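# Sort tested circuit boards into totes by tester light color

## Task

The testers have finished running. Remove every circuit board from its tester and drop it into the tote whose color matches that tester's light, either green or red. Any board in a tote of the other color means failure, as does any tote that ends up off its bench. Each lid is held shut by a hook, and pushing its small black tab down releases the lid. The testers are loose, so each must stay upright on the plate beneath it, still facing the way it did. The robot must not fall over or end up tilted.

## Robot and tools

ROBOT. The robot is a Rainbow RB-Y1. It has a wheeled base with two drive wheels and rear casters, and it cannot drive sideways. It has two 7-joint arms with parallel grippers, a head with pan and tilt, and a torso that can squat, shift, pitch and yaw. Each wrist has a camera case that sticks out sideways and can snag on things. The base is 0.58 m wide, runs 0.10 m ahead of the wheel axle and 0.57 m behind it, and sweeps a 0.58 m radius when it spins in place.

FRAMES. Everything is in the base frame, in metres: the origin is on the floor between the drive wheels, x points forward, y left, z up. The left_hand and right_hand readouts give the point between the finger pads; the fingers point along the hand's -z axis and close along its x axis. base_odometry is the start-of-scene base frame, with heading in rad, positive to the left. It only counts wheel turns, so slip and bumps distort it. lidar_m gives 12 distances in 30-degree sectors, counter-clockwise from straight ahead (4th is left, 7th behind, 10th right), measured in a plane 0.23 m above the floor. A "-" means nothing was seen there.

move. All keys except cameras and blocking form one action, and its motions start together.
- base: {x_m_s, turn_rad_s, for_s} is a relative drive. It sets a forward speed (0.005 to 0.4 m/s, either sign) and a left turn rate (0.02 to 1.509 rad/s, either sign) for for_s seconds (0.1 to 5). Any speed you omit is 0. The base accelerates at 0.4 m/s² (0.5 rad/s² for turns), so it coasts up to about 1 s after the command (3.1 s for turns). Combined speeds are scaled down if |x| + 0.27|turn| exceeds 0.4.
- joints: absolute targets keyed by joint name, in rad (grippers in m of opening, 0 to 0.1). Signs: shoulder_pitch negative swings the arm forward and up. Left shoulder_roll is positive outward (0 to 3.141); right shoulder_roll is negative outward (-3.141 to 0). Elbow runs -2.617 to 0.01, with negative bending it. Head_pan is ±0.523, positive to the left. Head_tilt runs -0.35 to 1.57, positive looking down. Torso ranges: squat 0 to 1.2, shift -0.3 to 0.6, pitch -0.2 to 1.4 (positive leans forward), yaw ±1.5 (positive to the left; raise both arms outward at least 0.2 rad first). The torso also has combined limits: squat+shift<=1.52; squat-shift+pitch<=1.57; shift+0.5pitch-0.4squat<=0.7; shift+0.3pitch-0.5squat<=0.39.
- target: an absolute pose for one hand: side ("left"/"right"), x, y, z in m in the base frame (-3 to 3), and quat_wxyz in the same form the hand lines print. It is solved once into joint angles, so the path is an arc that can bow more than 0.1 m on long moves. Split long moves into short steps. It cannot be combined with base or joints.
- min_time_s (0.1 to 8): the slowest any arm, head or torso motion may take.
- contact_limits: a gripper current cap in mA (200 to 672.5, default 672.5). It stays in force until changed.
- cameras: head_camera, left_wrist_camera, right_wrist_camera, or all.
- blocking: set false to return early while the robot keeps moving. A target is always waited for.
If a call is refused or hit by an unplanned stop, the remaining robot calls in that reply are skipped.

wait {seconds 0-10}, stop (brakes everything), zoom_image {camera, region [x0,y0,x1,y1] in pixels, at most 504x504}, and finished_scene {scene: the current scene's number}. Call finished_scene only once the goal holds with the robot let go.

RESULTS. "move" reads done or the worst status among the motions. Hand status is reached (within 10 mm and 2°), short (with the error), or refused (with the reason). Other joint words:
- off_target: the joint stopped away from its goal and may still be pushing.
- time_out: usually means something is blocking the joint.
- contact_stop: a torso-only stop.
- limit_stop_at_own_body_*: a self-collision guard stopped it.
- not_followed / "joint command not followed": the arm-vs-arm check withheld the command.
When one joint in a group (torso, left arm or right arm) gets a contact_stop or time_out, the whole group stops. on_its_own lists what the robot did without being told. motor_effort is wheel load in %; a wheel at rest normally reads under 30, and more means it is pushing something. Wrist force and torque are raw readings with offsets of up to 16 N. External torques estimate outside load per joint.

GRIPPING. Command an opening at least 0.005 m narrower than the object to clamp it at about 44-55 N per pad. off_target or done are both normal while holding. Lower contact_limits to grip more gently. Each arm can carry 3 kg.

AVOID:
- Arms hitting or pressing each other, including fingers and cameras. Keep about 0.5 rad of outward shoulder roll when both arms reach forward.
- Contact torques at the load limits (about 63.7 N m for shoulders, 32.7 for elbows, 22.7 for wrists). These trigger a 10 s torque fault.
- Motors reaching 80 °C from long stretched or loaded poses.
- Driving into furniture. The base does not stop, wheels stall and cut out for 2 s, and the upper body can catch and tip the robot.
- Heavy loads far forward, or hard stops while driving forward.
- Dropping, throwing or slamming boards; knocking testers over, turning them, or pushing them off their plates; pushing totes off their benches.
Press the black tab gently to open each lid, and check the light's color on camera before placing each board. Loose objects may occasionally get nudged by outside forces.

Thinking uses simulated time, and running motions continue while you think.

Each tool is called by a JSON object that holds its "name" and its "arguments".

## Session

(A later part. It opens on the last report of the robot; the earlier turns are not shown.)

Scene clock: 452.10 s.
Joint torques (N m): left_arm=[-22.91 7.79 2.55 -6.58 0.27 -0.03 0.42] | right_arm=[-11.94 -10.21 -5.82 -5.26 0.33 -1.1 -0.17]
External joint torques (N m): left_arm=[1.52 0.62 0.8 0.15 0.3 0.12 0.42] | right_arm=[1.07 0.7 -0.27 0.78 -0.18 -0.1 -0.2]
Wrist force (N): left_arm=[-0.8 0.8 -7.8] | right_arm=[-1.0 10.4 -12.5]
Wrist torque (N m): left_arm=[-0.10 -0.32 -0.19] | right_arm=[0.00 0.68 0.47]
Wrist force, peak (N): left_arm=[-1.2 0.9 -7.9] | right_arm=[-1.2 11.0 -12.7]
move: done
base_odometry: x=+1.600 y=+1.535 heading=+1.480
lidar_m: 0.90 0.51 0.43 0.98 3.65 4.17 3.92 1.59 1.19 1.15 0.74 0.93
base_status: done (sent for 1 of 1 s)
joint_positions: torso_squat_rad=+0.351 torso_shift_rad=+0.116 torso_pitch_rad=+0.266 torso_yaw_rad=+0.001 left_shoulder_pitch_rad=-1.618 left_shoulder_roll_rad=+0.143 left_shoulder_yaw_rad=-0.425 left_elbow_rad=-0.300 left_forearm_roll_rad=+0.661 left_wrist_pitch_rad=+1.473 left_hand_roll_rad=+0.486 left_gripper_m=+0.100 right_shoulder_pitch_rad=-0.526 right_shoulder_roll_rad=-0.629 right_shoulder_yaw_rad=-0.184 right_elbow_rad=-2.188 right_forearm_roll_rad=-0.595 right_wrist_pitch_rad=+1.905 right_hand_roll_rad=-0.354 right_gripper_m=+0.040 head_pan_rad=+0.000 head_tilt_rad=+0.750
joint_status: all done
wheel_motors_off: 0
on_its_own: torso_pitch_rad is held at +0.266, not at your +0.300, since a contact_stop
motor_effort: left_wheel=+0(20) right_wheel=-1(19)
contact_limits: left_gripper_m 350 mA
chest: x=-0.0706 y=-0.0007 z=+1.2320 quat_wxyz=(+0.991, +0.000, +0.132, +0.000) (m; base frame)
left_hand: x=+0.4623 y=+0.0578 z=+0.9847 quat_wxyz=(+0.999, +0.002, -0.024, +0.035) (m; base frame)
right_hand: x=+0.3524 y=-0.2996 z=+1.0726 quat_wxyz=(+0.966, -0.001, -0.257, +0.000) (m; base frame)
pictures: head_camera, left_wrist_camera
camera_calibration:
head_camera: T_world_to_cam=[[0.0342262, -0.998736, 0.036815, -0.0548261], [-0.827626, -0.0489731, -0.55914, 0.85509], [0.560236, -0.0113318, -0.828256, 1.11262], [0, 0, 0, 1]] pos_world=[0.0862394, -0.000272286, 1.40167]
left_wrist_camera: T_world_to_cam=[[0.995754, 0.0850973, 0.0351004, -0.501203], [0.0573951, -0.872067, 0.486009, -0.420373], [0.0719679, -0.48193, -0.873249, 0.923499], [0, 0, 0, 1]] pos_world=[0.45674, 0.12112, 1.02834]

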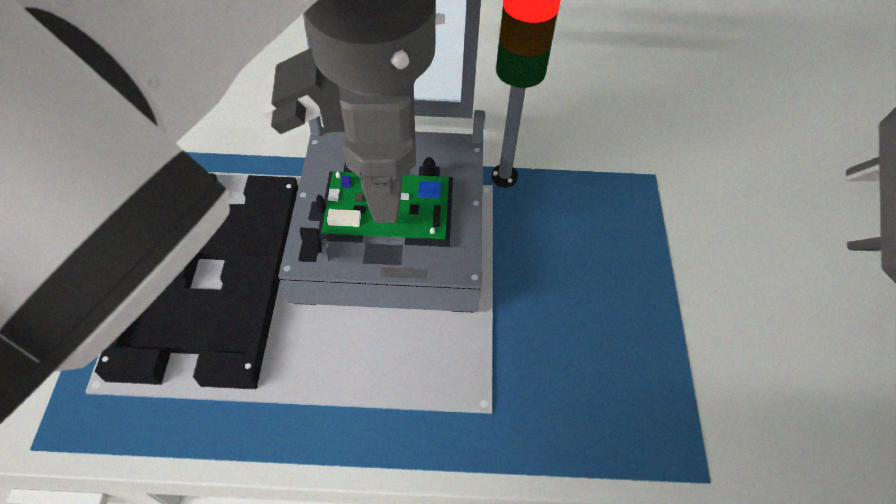

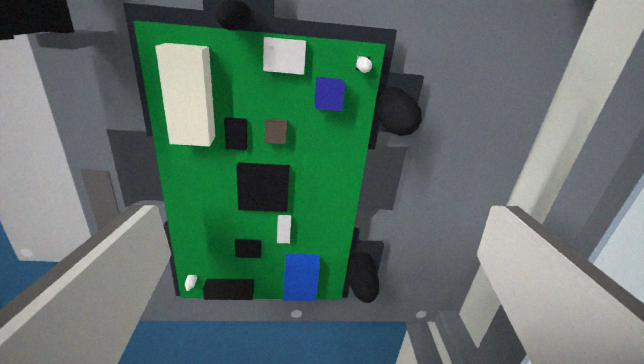

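{"name": "move", "arguments": {"target": {"side":"left","x":0.442,"y":0.056,"z":0.97,"quat_wxyz":[1,0,0,0.015]}, "cameras": ["left_wrist_camera"]}}

{"name": "move", "arguments": {"target": {"side":"left","x":0.442,"y":0.056,"z":0.948,"quat_wxyz":[1,0,0,0.015]}, "cameras": ["left_wrist_camera"]}}

{"name": "move", "arguments": {"joints": {"left_gripper_m":0.05}, "contact_limits": {"left_gripper_m":500}, "cameras": ["left_wrist_camera","head_camera"]}}

Scene clock: 465.93 s.
Joint torques (N m): left_arm=[-22.67 6.79 1.53 -6.74 0.33 -0.06 0.27] | right_arm=[-12.07 -10.33 -5.41 -5.03 0.26 -1.11 -0.1]
External joint torques (N m): left_arm=[1.3 0.38 -1.02 0.08 0.3 -0.01 0.27] | right_arm=[0.94 0.58 0.14 1.01 -0.26 -0.12 -0.13]
Wrist force (N): left_arm=[-0.5 0.5 -7.7] | right_arm=[-1.0 10.6 -12.5]
Wrist torque (N m): left_arm=[-0.08 -0.30 -0.18] | right_arm=[-0.05 0.69 0.46]
Wrist force, peak (N): left_arm=[-0.6 2.0 -8.8] | right_arm=[-0.7 11.2 -12.5]
move: done
base_odometry: x=+1.600 y=+1.535 heading=+1.480
lidar_m: 0.90 0.51 0.44 0.98 3.66 4.16 3.92 1.58 1.20 1.15 0.75 0.94
base_status: not commanded
joint_positions: torso_squat_rad=+0.351 torso_shift_rad=+0.116 torso_pitch_rad=+0.266 torso_yaw_rad=+0.001 left_shoulder_pitch_rad=-1.520 left_shoulder_roll_rad=+0.158 left_shoulder_yaw_rad=-0.432 left_elbow_rad=-0.456 left_forearm_roll_rad=+0.665 left_wrist_pitch_rad=+1.563 left_hand_roll_rad=+0.498 left_gripper_m=+0.100 right_shoulder_pitch_rad=-0.526 right_shoulder_roll_rad=-0.629 right_shoulder_yaw_rad=-0.184 right_elbow_rad=-2.188 right_forearm_roll_rad=-0.595 right_wrist_pitch_rad=+1.905 right_hand_roll_rad=-0.354 right_gripper_m=+0.040 head_pan_rad=+0.000 head_tilt_rad=+0.750
joint_status: all done
wheel_motors_off: 0
on_its_own: torso_pitch_rad is held at +0.266, not at your +0.300, since a contact_stop
motor_effort: left_wheel=+0(3) right_wheel=-1(4)
contact_limits: left_gripper_m 350 mA
chest: x=-0.0706 y=-0.0007 z=+1.2320 quat_wxyz=(+0.991, +0.000, +0.132, +0.000) (m; base frame)
left_hand: x=+0.4419 y=+0.0560 z=+0.9700 quat_wxyz=(+1.000, +0.002, +0.006, +0.015) (m; base frame)
left_hand_status: reached (checked arc, planned for 0.5 s): 0 mm and 0.7 deg off.
right_hand: x=+0.3524 y=-0.2996 z=+1.0726 quat_wxyz=(+0.966, -0.001, -0.257, +0.000) (m; base frame)
pictures: left_wrist_camera
camera_calibration:
left_wrist_camera: T_world_to_cam=[[0.998674, 0.0452662, -0.0245362, -0.421448], [0.0514861, -0.873419, 0.48424, -0.409303], [0.000489346, -0.484861, -0.874591, 0.944295], [0, 0, 0, 1]] pos_world=[0.4415, 0.119437, 1.01373]

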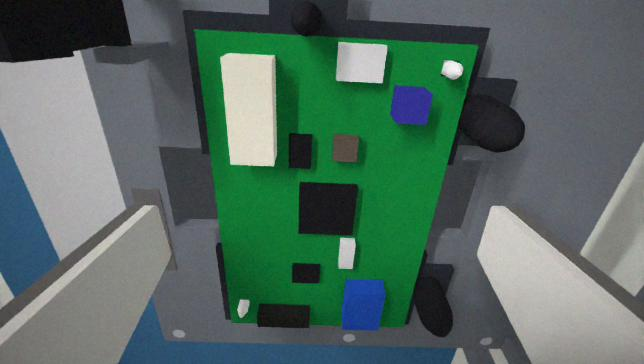

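Scene clock: 466.53 s.
Joint torques (N m): left_arm=[-20.91 4.32 0.94 -5.69 0.49 0.23 -0.04] | right_arm=[-11.94 -10.33 -5.5 -5.06 0.19 -1.03 -0.05]
External joint torques (N m): left_arm=[2.89 -1.86 -1.34 1.11 0.48 0.32 -0.04] | right_arm=[1.08 0.57 0.06 0.98 -0.32 -0.04 -0.08]
Wrist force (N): left_arm=[2.8 1.3 -4.7] | right_arm=[-1.2 10.7 -12.2]
Wrist torque (N m): left_arm=[-0.02 -0.18 -0.25] | right_arm=[-0.05 0.67 0.48]
Wrist force, peak (N): left_arm=[-0.3 1.7 -8.8] | right_arm=[-0.8 10.8 -12.8]
move: done
base_odometry: x=+1.600 y=+1.535 heading=+1.480
lidar_m: 0.90 0.51 0.44 0.98 3.64 4.16 3.92 1.60 1.19 1.16 0.74 0.93
base_status: not commanded
joint_positions: torso_squat_rad=+0.351 torso_shift_rad=+0.116 torso_pitch_rad=+0.266 torso_yaw_rad=+0.001 left_shoulder_pitch_rad=-1.500 left_shoulder_roll_rad=+0.139 left_shoulder_yaw_rad=-0.438 left_elbow_rad=-0.409 left_forearm_roll_rad=+0.655 left_wrist_pitch_rad=+1.487 left_hand_roll_rad=+0.483 left_gripper_m=+0.100 right_shoulder_pitch_rad=-0.526 right_shoulder_roll_rad=-0.629 right_shoulder_yaw_rad=-0.184 right_elbow_rad=-2.188 right_forearm_roll_rad=-0.595 right_wrist_pitch_rad=+1.905 right_hand_roll_rad=-0.354 right_gripper_m=+0.040 head_pan_rad=+0.000 head_tilt_rad=+0.750
joint_status: all done
wheel_motors_off: 0
on_its_own: torso_pitch_rad is held at +0.266, not at your +0.300, since a contact_stop
motor_effort: left_wheel=+0(2) right_wheel=-2(3)
contact_limits: left_gripper_m 350 mA
chest: x=-0.0706 y=-0.0007 z=+1.2320 quat_wxyz=(+0.991, +0.000, +0.132, +0.000) (m; base frame)
left_hand: x=+0.4421 y=+0.0562 z=+0.9484 quat_wxyz=(+1.000, +0.000, -0.002, +0.015) (m; base frame)
left_hand_status: reached (checked arc, planned for 0.3 s): 0 mm and 0.2 deg off.
right_hand: x=+0.3524 y=-0.2996 z=+1.0726 quat_wxyz=(+0.966, -0.001, -0.257, +0.000) (m; base frame)
pictures: left_wrist_camera
camera_calibration:
left_wrist_camera: T_world_to_cam=[[0.998914, 0.0456762, -0.00922086, -0.436761], [0.0443441, -0.871014, 0.489253, -0.400418], [0.0143158, -0.489131, -0.872093, 0.917182], [0, 0, 0, 1]] pos_world=[0.440912, 0.119802, 0.991747]

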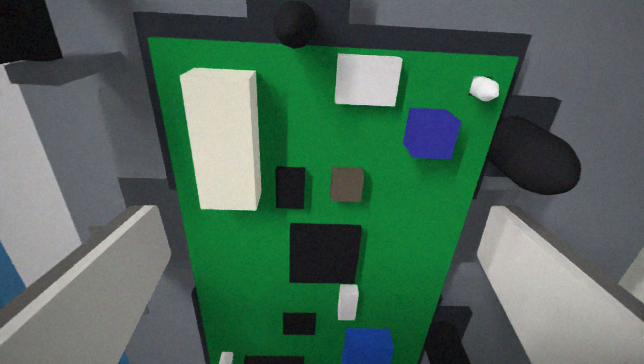

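Scene clock: 467.60 s.
Joint torques (N m): left_arm=[-21.32 4.46 1.26 -5.72 0.34 0.09 0] | right_arm=[-12.01 -10.3 -5.49 -5.28 0.35 -1.08 -0.05]
External joint torques (N m): left_arm=[2.48 -1.72 -1.02 1.08 0.32 0.18 0] | right_arm=[1.01 0.61 0.07 0.75 -0.17 -0.09 -0.08]
Wrist force (N): left_arm=[-0.8 0.8 -7.6] | right_arm=[-1.2 10.9 -12.3]
Wrist torque (N m): left_arm=[-0.06 -0.27 -0.35] | right_arm=[-0.07 0.66 0.46]
Wrist force, peak (N): left_arm=[-0.6 0.7 -7.9] | right_arm=[-1.2 10.5 -12.9]
move: off_target
base_odometry: x=+1.600 y=+1.535 heading=+1.480
lidar_m: 0.90 0.51 0.43 0.99 3.64 4.16 3.92 1.59 1.19 1.15 0.75 0.93
base_status: not commanded
joint_positions: torso_squat_rad=+0.351 torso_shift_rad=+0.116 torso_pitch_rad=+0.266 torso_yaw_rad=+0.001 left_shoulder_pitch_rad=-1.500 left_shoulder_roll_rad=+0.139 left_shoulder_yaw_rad=-0.438 left_elbow_rad=-0.409 left_forearm_roll_rad=+0.655 left_wrist_pitch_rad=+1.487 left_hand_roll_rad=+0.483 left_gripper_m=+0.071 right_shoulder_pitch_rad=-0.526 right_shoulder_roll_rad=-0.629 right_shoulder_yaw_rad=-0.184 right_elbow_rad=-2.188 right_forearm_roll_rad=-0.595 right_wrist_pitch_rad=+1.905 right_hand_roll_rad=-0.354 right_gripper_m=+0.040 head_pan_rad=+0.000 head_tilt_rad=+0.750
joint_status: left_gripper_m off_target (ended at +0.071, target +0.050)
wheel_motors_off: 0
on_its_own: torso_pitch_rad is held at +0.266, not at your +0.300, since a contact_stop
motor_effort: left_wheel=+2(2) right_wheel=-2(3)
contact_limits: left_gripper_m 500 mA
chest: x=-0.0706 y=-0.0007 z=+1.2320 quat_wxyz=(+0.991, +0.000, +0.132, +0.000) (m; base frame)
left_hand: x=+0.4420 y=+0.0562 z=+0.9483 quat_wxyz=(+1.000, +0.000, -0.001, +0.015) (m; base frame)
right_hand: x=+0.3524 y=-0.2996 z=+1.0726 quat_wxyz=(+0.966, -0.001, -0.257, +0.000) (m; base frame)
pictures: head_camera, left_wrist_camera
camera_calibration:
head_camera: T_world_to_cam=[[0.0342262, -0.998736, 0.036815, -0.0548261], [-0.827626, -0.0489731, -0.55914, 0.85509], [0.560236, -0.0113318, -0.828256, 1.11262], [0, 0, 0, 1]] pos_world=[0.0862394, -0.000272286, 1.40167]
left_wrist_camera: T_world_to_cam=[[0.998912, 0.0456679, -0.00944408, -0.436436], [0.0444461, -0.871013, 0.489245, -0.40045], [0.0141169, -0.489133, -0.872095, 0.917273], [0, 0, 0, 1]] pos_world=[0.440811, 0.119802, 0.991746]

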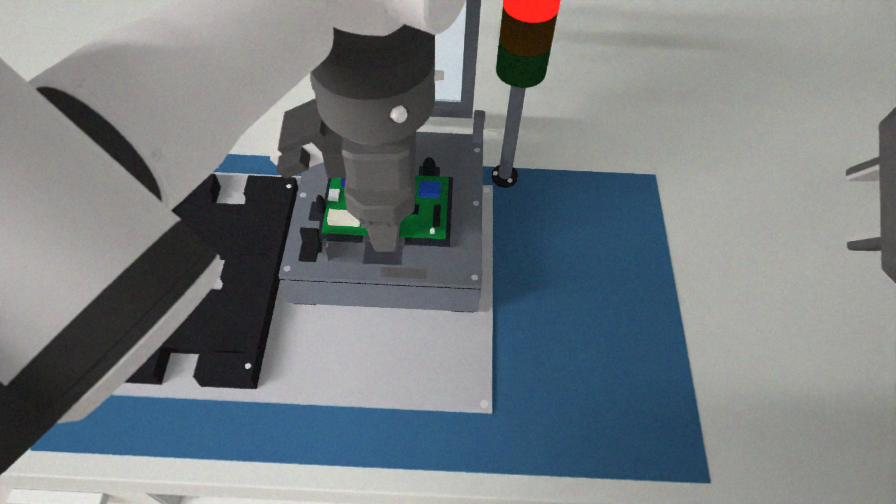

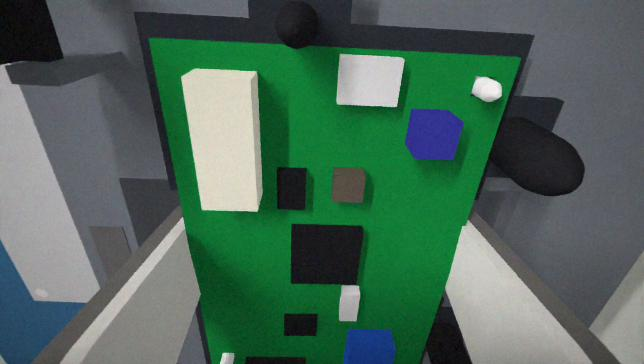

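{"name": "move", "arguments": {"base": {"x_m_s":-0.03,"for_s":1.4}, "cameras": ["left_wrist_camera","head_camera"]}}

Scene clock: 473.10 s.
Joint torques (N m): left_arm=[-18.26 1.95 1.77 -3.66 1.12 1.72 0.33] | right_arm=[-12.02 -10.42 -5.65 -5.17 0.37 -0.99 -0.17]
External joint torques (N m): left_arm=[5.56 -4.25 -0.51 3.14 1.11 1.81 0.33] | right_arm=[0.99 0.49 -0.1 0.86 -0.15 0.01 -0.2]
Wrist force (N): left_arm=[5.5 0.4 -1.7] | right_arm=[-0.9 10.6 -12.4]
Wrist torque (N m): left_arm=[-0.06 -0.52 -0.18] | right_arm=[-0.03 0.68 0.49]
Wrist force, peak (N): left_arm=[80.5 -6.9 -24.5] | right_arm=[-0.9 10.9 -12.8]
move: done
base_odometry: x=+1.597 y=+1.494 heading=+1.480
lidar_m: 0.93 0.51 0.46 2.52 3.65 4.12 3.88 1.60 1.19 1.16 0.76 0.98
base_status: done (sent for 1.4 of 1.4 s)
joint_positions: torso_squat_rad=+0.351 torso_shift_rad=+0.116 torso_pitch_rad=+0.266 torso_yaw_rad=+0.001 left_shoulder_pitch_rad=-1.501 left_shoulder_roll_rad=+0.140 left_shoulder_yaw_rad=-0.439 left_elbow_rad=-0.409 left_forearm_roll_rad=+0.655 left_wrist_pitch_rad=+1.487 left_hand_roll_rad=+0.483 left_gripper_m=+0.071 right_shoulder_pitch_rad=-0.526 right_shoulder_roll_rad=-0.629 right_shoulder_yaw_rad=-0.184 right_elbow_rad=-2.188 right_forearm_roll_rad=-0.595 right_wrist_pitch_rad=+1.905 right_hand_roll_rad=-0.354 right_gripper_m=+0.040 head_pan_rad=+0.000 head_tilt_rad=+0.750
joint_status: not commanded
wheel_motors_off: 0
on_its_own: torso_pitch_rad is held at +0.266, not at your +0.300, since a contact_stop
motor_effort: left_wheel=-1(27) right_wheel=-1(24)
contact_limits: left_gripper_m 500 mA
chest: x=-0.0706 y=-0.0007 z=+1.2320 quat_wxyz=(+0.991, +0.000, +0.132, +0.000) (m; base frame)
left_hand: x=+0.4426 y=+0.0562 z=+0.9489 quat_wxyz=(+1.000, +0.000, -0.002, +0.015) (m; base frame)
right_hand: x=+0.3524 y=-0.2996 z=+1.0726 quat_wxyz=(+0.966, -0.001, -0.257, +0.000) (m; base frame)
pictures: head_camera, left_wrist_camera
camera_calibration:
head_camera: T_world_to_cam=[[0.0342192, -0.998736, 0.0368187, -0.0548306], [-0.827548, -0.048971, -0.559255, 0.855244], [0.560351, -0.0113319, -0.828178, 1.1125], [0, 0, 0, 1]] pos_world=[0.0862393, -0.000272294, 1.40167]
left_wrist_camera: T_world_to_cam=[[0.998935, 0.0455116, -0.0076499, -0.43882], [0.0434314, -0.871029, 0.489308, -0.400249], [0.0156059, -0.489118, -0.872078, 0.917076], [0, 0, 0, 1]] pos_world=[0.441424, 0.119902, 0.992249]

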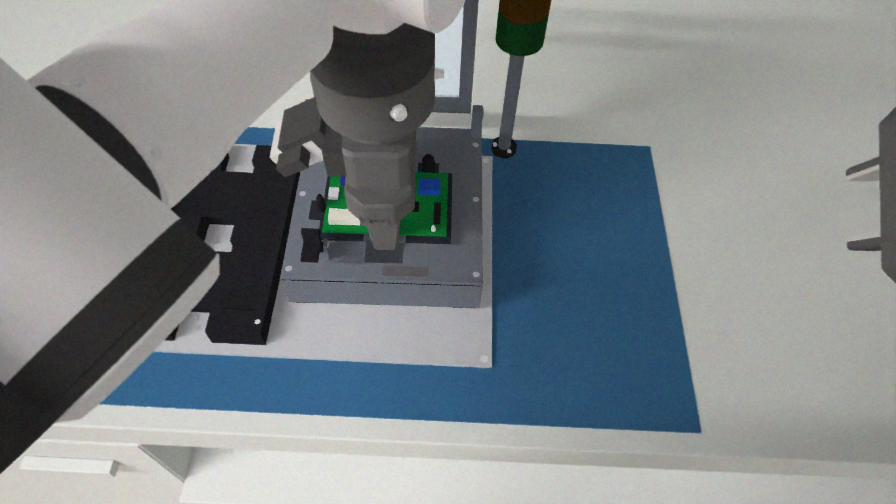

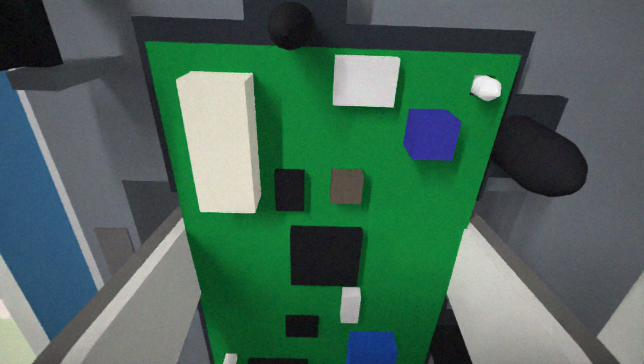

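{"name": "move", "arguments": {"contact_limits": {"left_gripper_m":600}}}

{"name": "move", "arguments": {"target": {"side":"left","x":0.442,"y":0.056,"z":0.985,"quat_wxyz":[1,0,0,0.015]}, "min_time_s": 2, "cameras": ["left_wrist_camera","head_camera"]}}

Scene clock: 478.27 s.
Joint torques (N m): left_arm=[-18.21 2.18 1.57 -3.75 1.14 1.77 0.43] | right_arm=[-12.08 -10.39 -5.66 -5.09 0.32 -1.12 -0.12]
External joint torques (N m): left_arm=[5.61 -4.01 -0.71 3.05 1.13 1.86 0.43] | right_arm=[0.94 0.52 -0.11 0.94 -0.2 -0.13 -0.15]
Wrist force (N): left_arm=[8.3 1.5 -5.3] | right_arm=[-1.1 10.6 -12.6]
Wrist torque (N m): left_arm=[-0.21 -0.43 -0.19] | right_arm=[-0.04 0.66 0.49]
Wrist force, peak (N): left_arm=[9.0 1.7 -7.2] | right_arm=[-1.0 11.1 -12.6]
base_odometry: x=+1.597 y=+1.494 heading=+1.480
lidar_m: 0.94 0.50 0.46 2.52 3.65 4.12 3.88 1.59 1.19 1.16 0.77 0.98
base_status: not commanded
joint_positions: torso_squat_rad=+0.351 torso_shift_rad=+0.116 torso_pitch_rad=+0.266 torso_yaw_rad=+0.001 left_shoulder_pitch_rad=-1.501 left_shoulder_roll_rad=+0.140 left_shoulder_yaw_rad=-0.439 left_elbow_rad=-0.409 left_forearm_roll_rad=+0.655 left_wrist_pitch_rad=+1.487 left_hand_roll_rad=+0.483 left_gripper_m=+0.071 right_shoulder_pitch_rad=-0.526 right_shoulder_roll_rad=-0.629 right_shoulder_yaw_rad=-0.184 right_elbow_rad=-2.188 right_forearm_roll_rad=-0.595 right_wrist_pitch_rad=+1.905 right_hand_roll_rad=-0.354 right_gripper_m=+0.040 head_pan_rad=+0.000 head_tilt_rad=+0.750
joint_status: not commanded
wheel_motors_off: 0
on_its_own: torso_pitch_rad is held at +0.266, not at your +0.300, since a contact_stop
motor_effort: left_wheel=+0(3) right_wheel=+0(1)
contact_limits: left_gripper_m 600 mA
chest: x=-0.0706 y=-0.0007 z=+1.2320 quat_wxyz=(+0.991, +0.000, +0.132, +0.000) (m; base frame)
left_hand: x=+0.4426 y=+0.0562 z=+0.9489 quat_wxyz=(+1.000, +0.000, -0.002, +0.015) (m; base frame)
right_hand: x=+0.3524 y=-0.2996 z=+1.0726 quat_wxyz=(+0.966, -0.001, -0.257, +0.000) (m; base frame)
pictures: none

Scene clock: 480.60 s.
Joint torques (N m): left_arm=[-28.85 8.49 5.15 -9.03 0.57 1.36 0.61] | right_arm=[-12.08 -10.11 -5.79 -5.25 0.35 -1.06 -0.09]
External joint torques (N m): left_arm=[-4.9 2.14 2.09 -2.15 0.55 1.41 0.61] | right_arm=[0.93 0.81 -0.24 0.78 -0.16 -0.06 -0.12]
Wrist force (N): left_arm=[5.0 1.5 -23.7] | right_arm=[-1.0 10.8 -12.3]
Wrist torque (N m): left_arm=[-0.43 -0.05 -0.42] | right_arm=[-0.06 0.67 0.48]
Wrist force, peak (N): left_arm=[5.0 1.4 -23.7] | right_arm=[-0.7 11.1 -12.4]
move: done
base_odometry: x=+1.597 y=+1.494 heading=+1.480
lidar_m: 0.94 0.51 0.46 2.51 3.65 4.13 3.89 1.59 1.19 1.16 0.76 0.97
base_status: not commanded
joint_positions: torso_squat_rad=+0.351 torso_shift_rad=+0.116 torso_pitch_rad=+0.266 torso_yaw_rad=+0.001 left_shoulder_pitch_rad=-1.502 left_shoulder_roll_rad=+0.183 left_shoulder_yaw_rad=-0.430 left_elbow_rad=-0.553 left_forearm_roll_rad=+0.667 left_wrist_pitch_rad=+1.628 left_hand_roll_rad=+0.529 left_gripper_m=+0.071 right_shoulder_pitch_rad=-0.526 right_shoulder_roll_rad=-0.629 right_shoulder_yaw_rad=-0.184 right_elbow_rad=-2.188 right_forearm_roll_rad=-0.595 right_wrist_pitch_rad=+1.905 right_hand_roll_rad=-0.354 right_gripper_m=+0.040 head_pan_rad=+0.000 head_tilt_rad=+0.750
joint_status: all done
wheel_motors_off: 0
on_its_own: torso_pitch_rad is held at +0.266, not at your +0.300, since a contact_stop
motor_effort: left_wheel=+0(2) right_wheel=-1(2)
contact_limits: left_gripper_m 600 mA
chest: x=-0.0703 y=-0.0006 z=+1.2319 quat_wxyz=(+0.991, +0.000, +0.133, +0.000) (m; base frame)
left_hand: x=+0.4415 y=+0.0565 z=+0.9837 quat_wxyz=(+1.000, +0.002, +0.006, +0.015) (m; base frame)
left_hand_status: reached (checked arc, planned for 2.0 s): 2 mm and 0.7 deg off.
right_hand: x=+0.3526 y=-0.2995 z=+1.0724 quat_wxyz=(+0.966, -0.001, -0.257, +0.001) (m; base frame)
pictures: head_camera, left_wrist_camera
camera_calibration:
head_camera: T_world_to_cam=[[0.0342673, -0.99873, 0.0369411, -0.0549127], [-0.827826, -0.0490736, -0.558834, 0.854875], [0.559937, -0.0114311, -0.828456, 1.11268], [0, 0, 0, 1]] pos_world=[0.0865396, -0.000172084, 1.40157]
left_wrist_camera: T_world_to_cam=[[0.998679, 0.0453312, -0.0242045, -0.420988], [0.0513824, -0.873633, 0.483866, -0.415016], [0.000788341, -0.48447, -0.874808, 0.956566], [0, 0, 0, 1]] pos_world=[0.441003, 0.11994, 1.02743]

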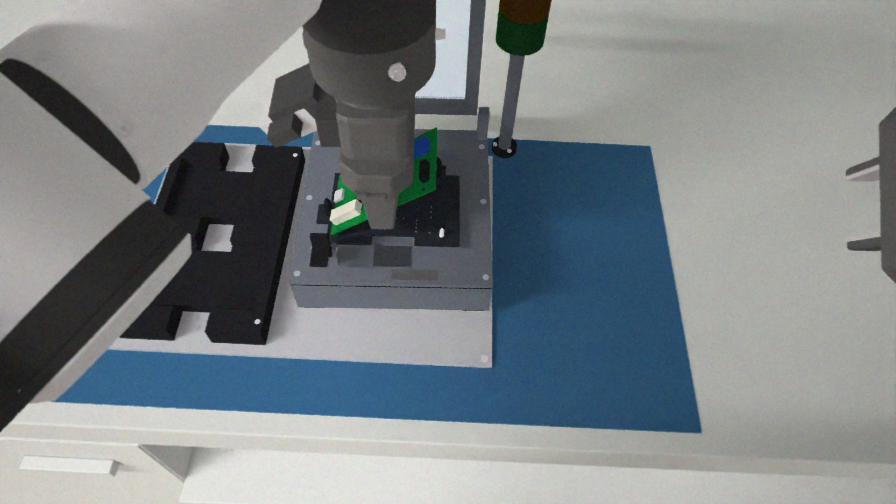

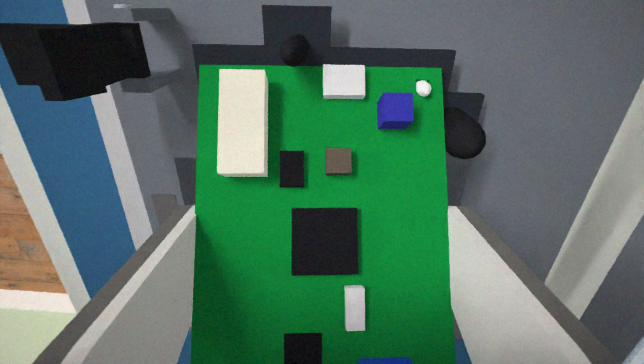

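{"name": "move", "arguments": {"target": {"side":"left","x":0.435,"y":0.056,"z":1.06,"quat_wxyz":[1,0,0,0.015]}, "min_time_s": 3, "cameras": ["left_wrist_camera","head_camera"]}}

Scene clock: 488.00 s.
Joint torques (N m): left_arm=[-23.24 7.62 5.52 -6.81 0.47 0.21 0.39] | right_arm=[-11.96 -10.39 -5.67 -5.17 0.27 -1.02 -0.1]
External joint torques (N m): left_arm=[0.61 1 1.16 -0.1 0.45 0.28 0.39] | right_arm=[1.06 0.52 -0.11 0.86 -0.24 -0.02 -0.13]
Wrist force (N): left_arm=[0.0 2.0 -8.7] | right_arm=[-1.1 10.5 -12.6]
Wrist torque (N m): left_arm=[-0.24 -0.22 -0.21] | right_arm=[-0.04 0.67 0.49]
Wrist force, peak (N): left_arm=[3.0 1.3 -31.1] | right_arm=[-0.9 11.0 -12.6]
move: done
base_odometry: x=+1.597 y=+1.494 heading=+1.480
lidar_m: 0.94 0.51 0.46 2.52 3.65 4.12 3.89 1.59 1.19 1.16 0.76 0.98
base_status: not commanded
joint_positions: torso_squat_rad=+0.351 torso_shift_rad=+0.116 torso_pitch_rad=+0.266 torso_yaw_rad=+0.001 left_shoulder_pitch_rad=-1.517 left_shoulder_roll_rad=+0.263 left_shoulder_yaw_rad=-0.392 left_elbow_rad=-0.831 left_forearm_roll_rad=+0.706 left_wrist_pitch_rad=+1.871 left_hand_roll_rad=+0.630 left_gripper_m=+0.050 right_shoulder_pitch_rad=-0.526 right_shoulder_roll_rad=-0.629 right_shoulder_yaw_rad=-0.184 right_elbow_rad=-2.188 right_forearm_roll_rad=-0.595 right_wrist_pitch_rad=+1.905 right_hand_roll_rad=-0.354 right_gripper_m=+0.040 head_pan_rad=+0.000 head_tilt_rad=+0.750
joint_status: all done
wheel_motors_off: 0
on_its_own: torso_pitch_rad is held at +0.266, not at your +0.300, since a contact_stop; left_gripper_m moved -0.021 to your old target +0.050
motor_effort: left_wheel=+0(2) right_wheel=+0(2)
contact_limits: left_gripper_m 600 mA
chest: x=-0.0706 y=-0.0007 z=+1.2320 quat_wxyz=(+0.991, +0.000, +0.132, +0.000) (m; base frame)
left_hand: x=+0.4347 y=+0.0559 z=+1.0601 quat_wxyz=(+1.000, +0.000, +0.001, +0.015) (m; base frame)
left_hand_status: reached (checked arc, planned for 3.0 s): 0 mm and 0.1 deg off.
right_hand: x=+0.3524 y=-0.2996 z=+1.0726 quat_wxyz=(+0.966, -0.001, -0.257, +0.000) (m; base frame)
pictures: head_camera, left_wrist_camera
camera_calibration:
head_camera: T_world_to_cam=[[0.0342262, -0.998736, 0.036815, -0.0548261], [-0.827626, -0.0489731, -0.55914, 0.85509], [0.560236, -0.0113318, -0.828256, 1.11262], [0, 0, 0, 1]] pos_world=[0.0862394, -0.000272286, 1.40167]
left_wrist_camera: T_world_to_cam=[[0.998888, 0.0450788, -0.0138206, -0.423432], [0.0460914, -0.871816, 0.487661, -0.454004], [0.00993411, -0.487755, -0.872924, 1.01738], [0, 0, 0, 1]] pos_world=[0.43378, 0.119512, 1.10364]

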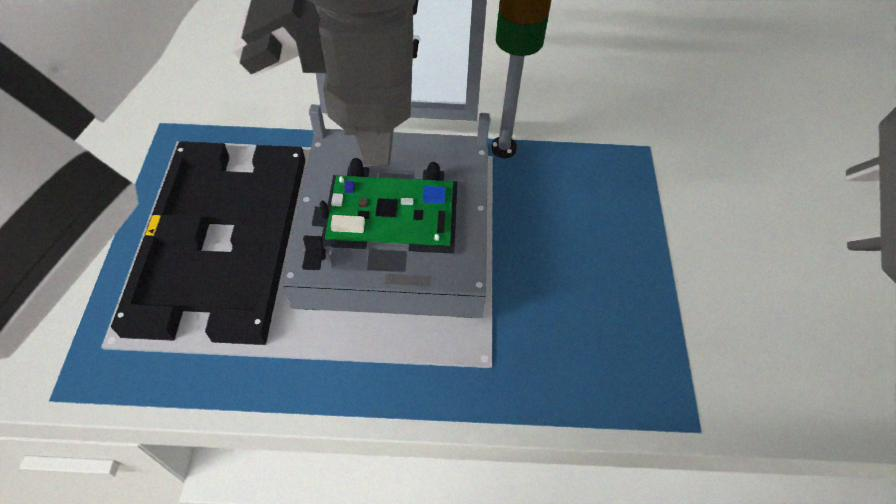

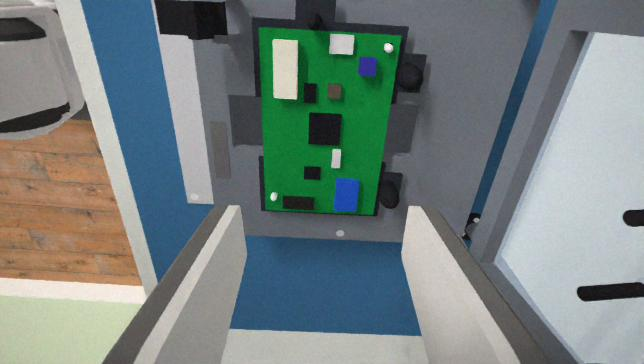

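{"name": "zoom_image", "arguments": {"camera": "left_wrist_camera", "region": [220, 0, 440, 130]}}

{"name": "zoom_image", "arguments": {"camera": "head_camera", "region": [290, 140, 490, 270]}}

Scaled by 2.291 from the camera's 644x364 image, which has a finer 920x520 frame.

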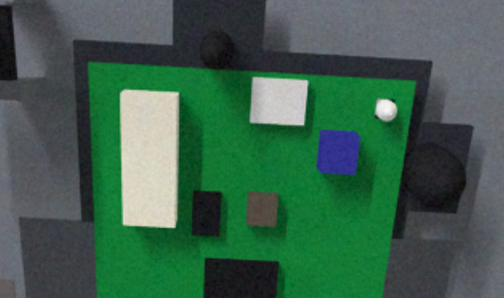

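Scaled by 2.520 from the camera's 896x504 image, which has a finer 1280x720 frame.

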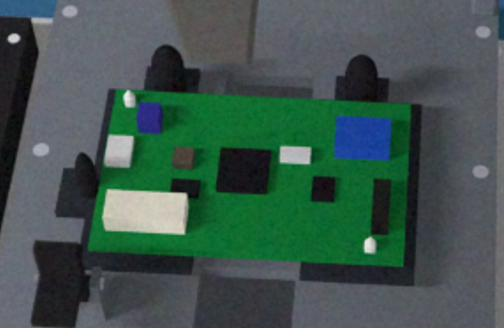

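{"name": "move", "arguments": {"joints": {"left_gripper_m":0.1}, "contact_limits": {"left_gripper_m":672.5}}}

{"name": "move", "arguments": {"target": {"side":"left","x":0.441,"y":0.06,"z":0.97,"quat_wxyz":[1,0,0,0.015]}}}

{"name": "move", "arguments": {"target": {"side":"left","x":0.441,"y":0.06,"z":0.947,"quat_wxyz":[1,0,0,0.015]}, "cameras": ["left_wrist_camera","head_camera"]}}

{"name": "move", "arguments": {"joints": {"left_gripper_m":0.03}}}

{"name": "move", "arguments": {"target": {"side":"left","x":0.441,"y":0.06,"z":0.962,"quat_wxyz":[1,0,0,0.015]}, "min_time_s": 2, "cameras": ["left_wrist_camera","head_camera"]}}

Scene clock: 511.13 s.
Joint torques (N m): left_arm=[-23.35 7.56 5.52 -6.83 0.41 0.26 0.45] | right_arm=[-11.97 -10.48 -5.84 -5.12 0.27 -1 -0.15]
External joint torques (N m): left_arm=[0.5 0.94 1.16 -0.13 0.39 0.33 0.45] | right_arm=[1.04 0.43 -0.29 0.91 -0.24 -0.01 -0.18]
Wrist force (N): left_arm=[0.1 1.9 -8.5] | right_arm=[-1.0 10.6 -12.4]
Wrist torque (N m): left_arm=[-0.22 -0.20 -0.20] | right_arm=[-0.05 0.67 0.49]
Wrist force, peak (N): left_arm=[0.0 2.4 -8.9] | right_arm=[-1.3 11.1 -12.8]
move: done
base_odometry: x=+1.597 y=+1.494 heading=+1.480
lidar_m: 0.94 0.51 0.46 2.52 3.64 4.12 3.88 1.58 1.19 1.16 0.77 0.98
base_status: not commanded
joint_positions: torso_squat_rad=+0.351 torso_shift_rad=+0.116 torso_pitch_rad=+0.266 torso_yaw_rad=+0.001 left_shoulder_pitch_rad=-1.517 left_shoulder_roll_rad=+0.263 left_shoulder_yaw_rad=-0.392 left_elbow_rad=-0.831 left_forearm_roll_rad=+0.706 left_wrist_pitch_rad=+1.871 left_hand_roll_rad=+0.630 left_gripper_m=+0.100 right_shoulder_pitch_rad=-0.526 right_shoulder_roll_rad=-0.629 right_shoulder_yaw_rad=-0.184 right_elbow_rad=-2.188 right_forearm_roll_rad=-0.595 right_wrist_pitch_rad=+1.905 right_hand_roll_rad=-0.354 right_gripper_m=+0.040 head_pan_rad=+0.000 head_tilt_rad=+0.750
joint_status: all done
wheel_motors_off: 0
on_its_own: torso_pitch_rad is held at +0.266, not at your +0.300, since a contact_stop
motor_effort: left_wheel=-1(2) right_wheel=+0(2)
contact_limits: left_gripper_m 672.5 mA
chest: x=-0.0706 y=-0.0007 z=+1.2320 quat_wxyz=(+0.991, +0.000, +0.132, +0.000) (m; base frame)
left_hand: x=+0.4347 y=+0.0559 z=+1.0601 quat_wxyz=(+1.000, +0.000, +0.001, +0.015) (m; base frame)
right_hand: x=+0.3524 y=-0.2996 z=+1.0726 quat_wxyz=(+0.966, -0.001, -0.257, +0.000) (m; base frame)
pictures: none

Scene clock: 512.03 s.
Joint torques (N m): left_arm=[-22.98 5.44 2.72 -6.53 0.12 0.1 0.12] | right_arm=[-11.9 -10.25 -5.42 -5.1 0.32 -1.02 -0.19]
External joint torques (N m): left_arm=[0.68 -0.53 -0.68 0.44 0.1 0.19 0.12] | right_arm=[1.12 0.66 0.14 0.94 -0.2 -0.03 -0.22]
Wrist force (N): left_arm=[-0.4 1.8 -8.5] | right_arm=[-1.2 10.6 -12.4]
Wrist torque (N m): left_arm=[-0.20 -0.28 -0.20] | right_arm=[-0.04 0.67 0.49]
Wrist force, peak (N): left_arm=[-1.2 1.6 -10.5] | right_arm=[-1.1 11.1 -12.4]
move: done
base_odometry: x=+1.597 y=+1.494 heading=+1.480
lidar_m: 0.94 0.51 0.46 2.52 3.64 4.12 3.88 1.60 1.19 1.15 0.77 0.98
base_status: not commanded
joint_positions: torso_squat_rad=+0.351 torso_shift_rad=+0.116 torso_pitch_rad=+0.266 torso_yaw_rad=+0.001 left_shoulder_pitch_rad=-1.437 left_shoulder_roll_rad=+0.198 left_shoulder_yaw_rad=-0.437 left_elbow_rad=-0.633 left_forearm_roll_rad=+0.654 left_wrist_pitch_rad=+1.615 left_hand_roll_rad=+0.547 left_gripper_m=+0.100 right_shoulder_pitch_rad=-0.526 right_shoulder_roll_rad=-0.629 right_shoulder_yaw_rad=-0.184 right_elbow_rad=-2.188 right_forearm_roll_rad=-0.595 right_wrist_pitch_rad=+1.905 right_hand_roll_rad=-0.354 right_gripper_m=+0.040 head_pan_rad=+0.000 head_tilt_rad=+0.750
joint_status: all done
wheel_motors_off: 0
on_its_own: torso_pitch_rad is held at +0.266, not at your +0.300, since a contact_stop
motor_effort: left_wheel=+0(1) right_wheel=+0(2)
contact_limits: left_gripper_m 672.5 mA
chest: x=-0.0706 y=-0.0007 z=+1.2320 quat_wxyz=(+0.991, +0.000, +0.132, +0.000) (m; base frame)
left_hand: x=+0.4403 y=+0.0604 z=+0.9701 quat_wxyz=(+1.000, -0.001, -0.003, +0.015) (m; base frame)
left_hand_status: reached (checked arc, planned for 0.5 s): 1 mm and 0.4 deg off.
right_hand: x=+0.3524 y=-0.2996 z=+1.0726 quat_wxyz=(+0.966, -0.001, -0.257, +0.000) (m; base frame)
pictures: none

Scene clock: 512.83 s.
Joint torques (N m): left_arm=[-15.07 2.65 1.77 -3.06 0.7 0.12 -0.19] | right_arm=[-12.08 -10.17 -5.49 -5.14 0.26 -0.96 -0.07]
External joint torques (N m): left_arm=[8.62 -3.35 -0.94 3.83 0.72 0.21 -0.19] | right_arm=[0.95 0.73 0.07 0.89 -0.26 0.03 -0.1]
Wrist force (N): left_arm=[-3.0 2.3 9.3] | right_arm=[-1.0 10.6 -12.4]
Wrist torque (N m): left_arm=[-0.15 -1.09 -0.17] | right_arm=[-0.03 0.71 0.49]
Wrist force, peak (N): left_arm=[-3.7 7.5 22.3] | right_arm=[-0.8 11.1 -12.6]
move: done
base_odometry: x=+1.597 y=+1.494 heading=+1.480
lidar_m: 0.94 0.51 0.46 2.52 3.64 4.12 3.88 1.58 1.19 1.16 0.76 0.98
base_status: not commanded
joint_positions: torso_squat_rad=+0.351 torso_shift_rad=+0.116 torso_pitch_rad=+0.265 torso_yaw_rad=+0.001 left_shoulder_pitch_rad=-1.459 left_shoulder_roll_rad=+0.161 left_shoulder_yaw_rad=-0.441 left_elbow_rad=-0.494 left_forearm_roll_rad=+0.648 left_wrist_pitch_rad=+1.518 left_hand_roll_rad=+0.503 left_gripper_m=+0.100 right_shoulder_pitch_rad=-0.526 right_shoulder_roll_rad=-0.629 right_shoulder_yaw_rad=-0.184 right_elbow_rad=-2.188 right_forearm_roll_rad=-0.595 right_wrist_pitch_rad=+1.905 right_hand_roll_rad=-0.354 right_gripper_m=+0.040 head_pan_rad=+0.000 head_tilt_rad=+0.750
joint_status: all done
wheel_motors_off: 0
on_its_own: torso_pitch_rad is held at +0.266, not at your +0.300, since a contact_stop
motor_effort: left_wheel=+2(4) right_wheel=+0(2)
contact_limits: left_gripper_m 672.5 mA
chest: x=-0.0710 y=-0.0007 z=+1.2320 quat_wxyz=(+0.991, +0.001, +0.132, +0.000) (m; base frame)
left_hand: x=+0.4413 y=+0.0600 z=+0.9487 quat_wxyz=(+1.000, -0.001, -0.004, +0.015) (m; base frame)
left_hand_status: reached (checked arc, planned for 0.4 s): 2 mm and 0.4 deg off.
right_hand: x=+0.3521 y=-0.2996 z=+1.0730 quat_wxyz=(+0.966, -0.001, -0.258, +0.000) (m; base frame)
pictures: head_camera, left_wrist_camera
camera_calibration:
head_camera: T_world_to_cam=[[0.0341996, -0.998736, 0.0368397, -0.0548453], [-0.827222, -0.0489731, -0.559736, 0.855508], [0.560833, -0.0113318, -0.827851, 1.11251], [0, 0, 0, 1]] pos_world=[0.0856389, -0.000272286, 1.40187]
left_wrist_camera: T_world_to_cam=[[0.998964, 0.0452618, -0.00480135, -0.440325], [0.0418089, -0.87079, 0.489874, -0.39666], [0.0179916, -0.489567, -0.87178, 0.917495], [0, 0, 0, 1]] pos_world=[0.439945, 0.123698, 0.992053]

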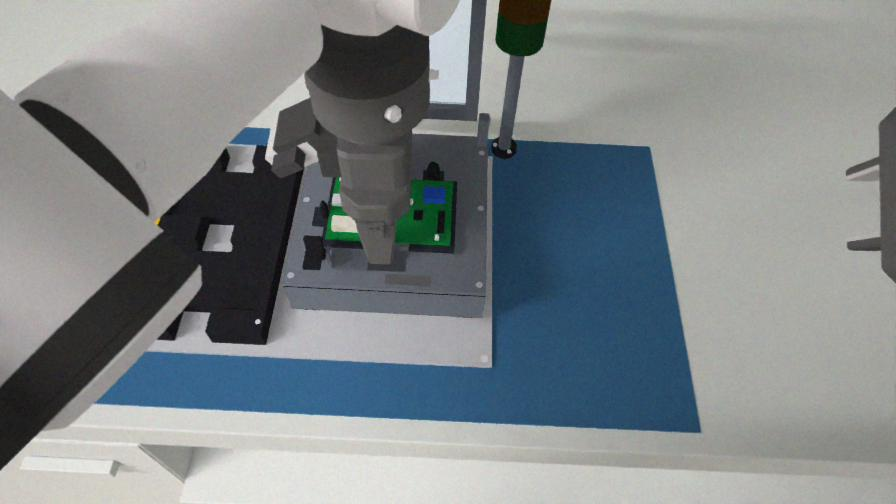

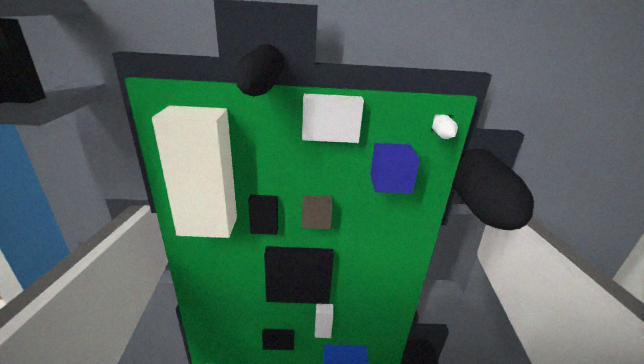

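Scene clock: 514.13 s.
Joint torques (N m): left_arm=[-16.31 7.29 1.63 -3.46 -0.96 -3.76 0.32] | right_arm=[-12.2 -10.1 -5.75 -5.26 0.35 -1.04 -0.05]
External joint torques (N m): left_arm=[7.38 1.3 -1.07 3.43 -0.97 -3.67 0.32] | right_arm=[0.83 0.81 -0.19 0.77 -0.16 -0.05 -0.08]
Wrist force (N): left_arm=[-24.8 3.2 15.0] | right_arm=[-1.0 10.6 -12.2]
Wrist torque (N m): left_arm=[0.06 -1.94 -0.66] | right_arm=[-0.04 0.68 0.49]
Wrist force, peak (N): left_arm=[-29.6 4.0 21.6] | right_arm=[-1.0 11.0 -12.4]
move: off_target
base_odometry: x=+1.597 y=+1.494 heading=+1.480
lidar_m: 0.94 0.50 0.46 2.52 3.64 4.12 3.89 1.59 1.18 1.16 0.76 0.97
base_status: not commanded
joint_positions: torso_squat_rad=+0.351 torso_shift_rad=+0.115 torso_pitch_rad=+0.264 torso_yaw_rad=+0.001 left_shoulder_pitch_rad=-1.459 left_shoulder_roll_rad=+0.160 left_shoulder_yaw_rad=-0.441 left_elbow_rad=-0.494 left_forearm_roll_rad=+0.648 left_wrist_pitch_rad=+1.519 left_hand_roll_rad=+0.503 left_gripper_m=+0.073 right_shoulder_pitch_rad=-0.526 right_shoulder_roll_rad=-0.629 right_shoulder_yaw_rad=-0.184 right_elbow_rad=-2.188 right_forearm_roll_rad=-0.595 right_wrist_pitch_rad=+1.905 right_hand_roll_rad=-0.354 right_gripper_m=+0.040 head_pan_rad=+0.000 head_tilt_rad=+0.750
joint_status: left_gripper_m off_target (ended at +0.073, target +0.030)
wheel_motors_off: 0
on_its_own: torso_pitch_rad is held at +0.266, not at your +0.300, since a contact_stop
motor_effort: left_wheel=+6(7) right_wheel=+4(5)
contact_limits: left_gripper_m 672.5 mA
chest: x=-0.0714 y=-0.0007 z=+1.2321 quat_wxyz=(+0.991, +0.001, +0.132, +0.000) (m; base frame)
left_hand: x=+0.4404 y=+0.0595 z=+0.9487 quat_wxyz=(+1.000, -0.001, -0.003, +0.014) (m; base frame)
right_hand: x=+0.3518 y=-0.2996 z=+1.0733 quat_wxyz=(+0.966, -0.001, -0.258, +0.000) (m; base frame)
pictures: none

Scene clock: 516.47 s.
Joint torques (N m): left_arm=[-26.88 10.22 4.71 -8.55 -0.54 -1.93 0.79] | right_arm=[-11.94 -10.1 -5.52 -5.26 0.28 -0.97 0.02]
External joint torques (N m): left_arm=[-3.09 4.08 1.9 -1.66 -0.56 -1.86 0.79] | right_arm=[1.08 0.81 0.03 0.77 -0.24 0.03 -0.01]
Wrist force (N): left_arm=[-9.2 2.6 -10.8] | right_arm=[-0.8 11.0 -12.2]
Wrist torque (N m): left_arm=[-0.14 0.05 -0.52] | right_arm=[-0.09 0.72 0.48]
Wrist force, peak (N): left_arm=[-24.6 2.9 15.3] | right_arm=[-1.0 11.0 -12.6]
move: done
base_odometry: x=+1.597 y=+1.494 heading=+1.480
lidar_m: 0.94 0.51 0.47 2.52 3.64 4.12 3.88 1.58 1.19 1.16 0.76 0.98
base_status: not commanded
joint_positions: torso_squat_rad=+0.351 torso_shift_rad=+0.116 torso_pitch_rad=+0.266 torso_yaw_rad=+0.001 left_shoulder_pitch_rad=-1.474 left_shoulder_roll_rad=+0.170 left_shoulder_yaw_rad=-0.435 left_elbow_rad=-0.512 left_forearm_roll_rad=+0.655 left_wrist_pitch_rad=+1.559 left_hand_roll_rad=+0.508 left_gripper_m=+0.070 right_shoulder_pitch_rad=-0.526 right_shoulder_roll_rad=-0.629 right_shoulder_yaw_rad=-0.184 right_elbow_rad=-2.188 right_forearm_roll_rad=-0.595 right_wrist_pitch_rad=+1.905 right_hand_roll_rad=-0.354 right_gripper_m=+0.040 head_pan_rad=+0.000 head_tilt_rad=+0.750
joint_status: all done
wheel_motors_off: 0
on_its_own: torso_pitch_rad is held at +0.266, not at your +0.300, since a contact_stop
motor_effort: left_wheel=+3(6) right_wheel=+1(5)
contact_limits: left_gripper_m 672.5 mA
chest: x=-0.0706 y=-0.0007 z=+1.2320 quat_wxyz=(+0.991, +0.000, +0.132, +0.000) (m; base frame)
left_hand: x=+0.4410 y=+0.0597 z=+0.9601 quat_wxyz=(+1.000, +0.000, +0.002, +0.015) (m; base frame)
left_hand_status: reached (checked arc, planned for 2.0 s): 2 mm and 0.3 deg off.
right_hand: x=+0.3523 y=-0.2996 z=+1.0726 quat_wxyz=(+0.966, -0.001, -0.257, +0.000) (m; base frame)
pictures: head_camera, left_wrist_camera
camera_calibration:
head_camera: T_world_to_cam=[[0.0342262, -0.998736, 0.036815, -0.0548261], [-0.827626, -0.0489731, -0.55914, 0.85509], [0.560236, -0.0113318, -0.828256, 1.11262], [0, 0, 0, 1]] pos_world=[0.0862394, -0.000272286, 1.40167]
left_wrist_camera: T_world_to_cam=[[0.998872, 0.0444863, -0.0165751, -0.428515], [0.0469181, -0.871795, 0.487618, -0.402542], [0.00724225, -0.487846, -0.8729, 0.933044], [0, 0, 0, 1]] pos_world=[0.440161, 0.123311, 1.00364]

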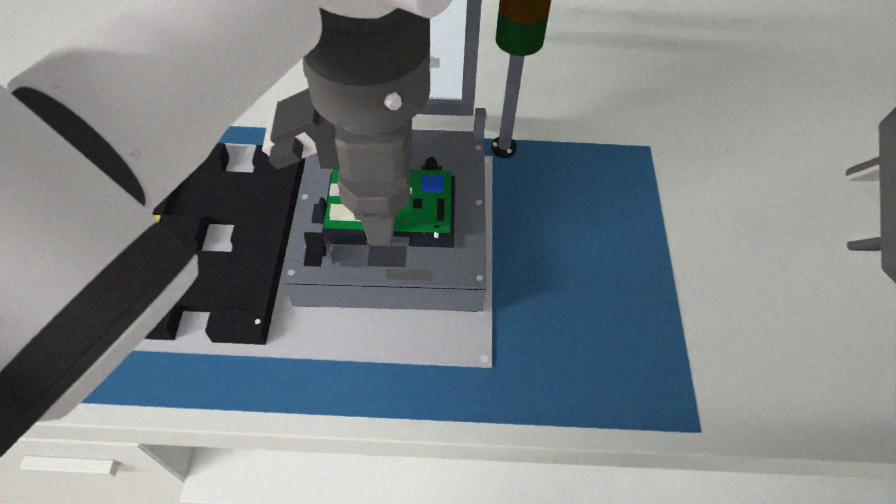

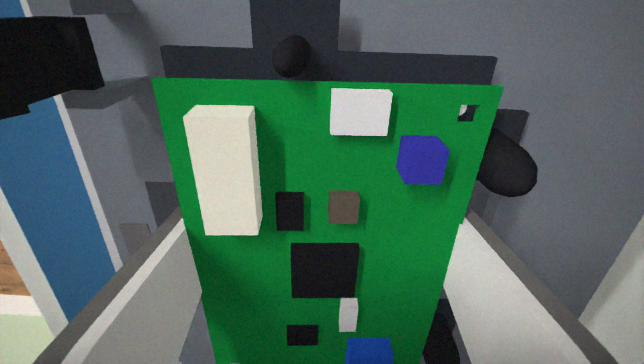

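{"name": "move", "arguments": {"target": {"side":"left","x":0.435,"y":0.06,"z":1.06,"quat_wxyz":[1,0,0,0.015]}, "min_time_s": 3, "cameras": ["left_wrist_camera","head_camera"]}}

Scene clock: 522.90 s.
Joint torques (N m): left_arm=[-23.49 7.76 5.49 -6.97 0.48 0.29 0.44] | right_arm=[-12.05 -9.87 -5.62 -5.15 0.26 -1.06 -0.06]
External joint torques (N m): left_arm=[0.38 1.09 1.14 -0.27 0.45 0.34 0.44] | right_arm=[0.97 1.04 -0.06 0.88 -0.25 -0.07 -0.09]
Wrist force (N): left_arm=[0.2 2.0 -8.8] | right_arm=[-1.2 10.8 -12.5]
Wrist torque (N m): left_arm=[-0.24 -0.20 -0.22] | right_arm=[-0.07 0.66 0.48]
Wrist force, peak (N): left_arm=[-12.9 2.2 -11.8] | right_arm=[-0.9 11.0 -12.6]
move: done
base_odometry: x=+1.597 y=+1.494 heading=+1.480
lidar_m: 0.94 0.50 0.46 2.52 3.64 4.12 3.89 1.57 1.19 1.16 0.77 0.98
base_status: not commanded
joint_positions: torso_squat_rad=+0.351 torso_shift_rad=+0.116 torso_pitch_rad=+0.266 torso_yaw_rad=+0.001 left_shoulder_pitch_rad=-1.513 left_shoulder_roll_rad=+0.269 left_shoulder_yaw_rad=-0.388 left_elbow_rad=-0.831 left_forearm_roll_rad=+0.706 left_wrist_pitch_rad=+1.877 left_hand_roll_rad=+0.622 left_gripper_m=+0.070 right_shoulder_pitch_rad=-0.526 right_shoulder_roll_rad=-0.629 right_shoulder_yaw_rad=-0.184 right_elbow_rad=-2.188 right_forearm_roll_rad=-0.595 right_wrist_pitch_rad=+1.905 right_hand_roll_rad=-0.354 right_gripper_m=+0.040 head_pan_rad=+0.000 head_tilt_rad=+0.750
joint_status: all done
wheel_motors_off: 0
on_its_own: torso_pitch_rad is held at +0.266, not at your +0.300, since a contact_stop
motor_effort: left_wheel=+5(5) right_wheel=+1(4)
contact_limits: left_gripper_m 672.5 mA
chest: x=-0.0706 y=-0.0007 z=+1.2320 quat_wxyz=(+0.991, +0.000, +0.132, +0.000) (m; base frame)
left_hand: x=+0.4346 y=+0.0603 z=+1.0599 quat_wxyz=(+1.000, +0.002, +0.003, +0.015) (m; base frame)
left_hand_status: reached (checked arc, planned for 3.0 s): 0 mm and 0.4 deg off.
right_hand: x=+0.3524 y=-0.2996 z=+1.0726 quat_wxyz=(+0.966, -0.001, -0.257, +0.000) (m; base frame)
pictures: head_camera, left_wrist_camera
camera_calibration:
head_camera: T_world_to_cam=[[0.0342262, -0.998736, 0.036815, -0.0548261], [-0.827626, -0.0489731, -0.55914, 0.85509], [0.560236, -0.0113318, -0.828256, 1.11262], [0, 0, 0, 1]] pos_world=[0.0862394, -0.000272286, 1.40167]
left_wrist_camera: T_world_to_cam=[[0.998804, 0.0449241, -0.0192977, -0.417683], [0.0486413, -0.872945, 0.485388, -0.448743], [0.00495977, -0.485746, -0.874086, 1.02254], [0, 0, 0, 1]] pos_world=[0.43394, 0.123729, 1.10354]

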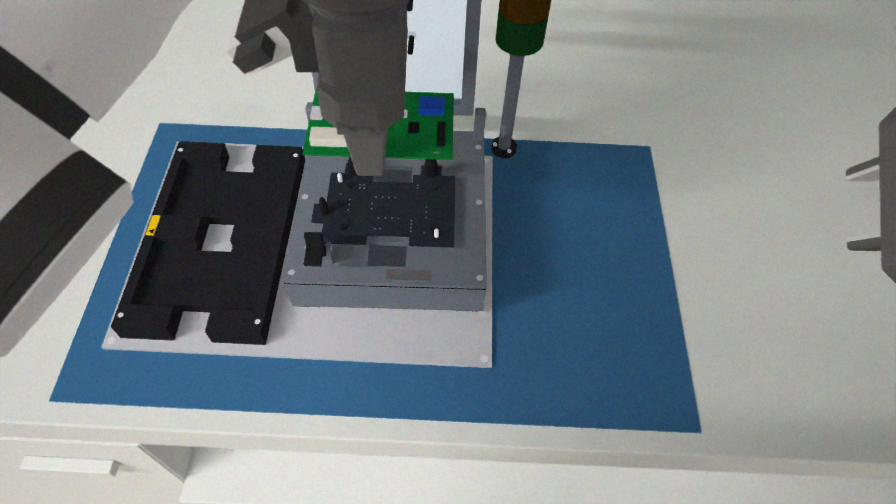

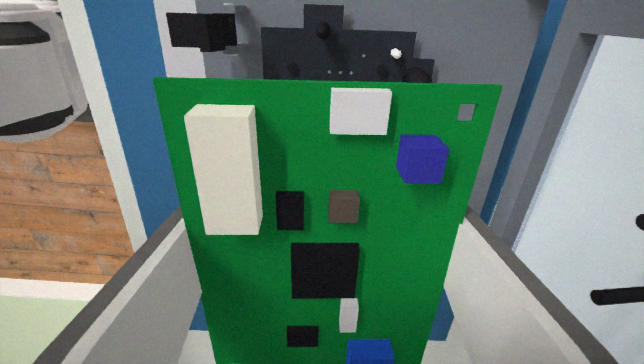

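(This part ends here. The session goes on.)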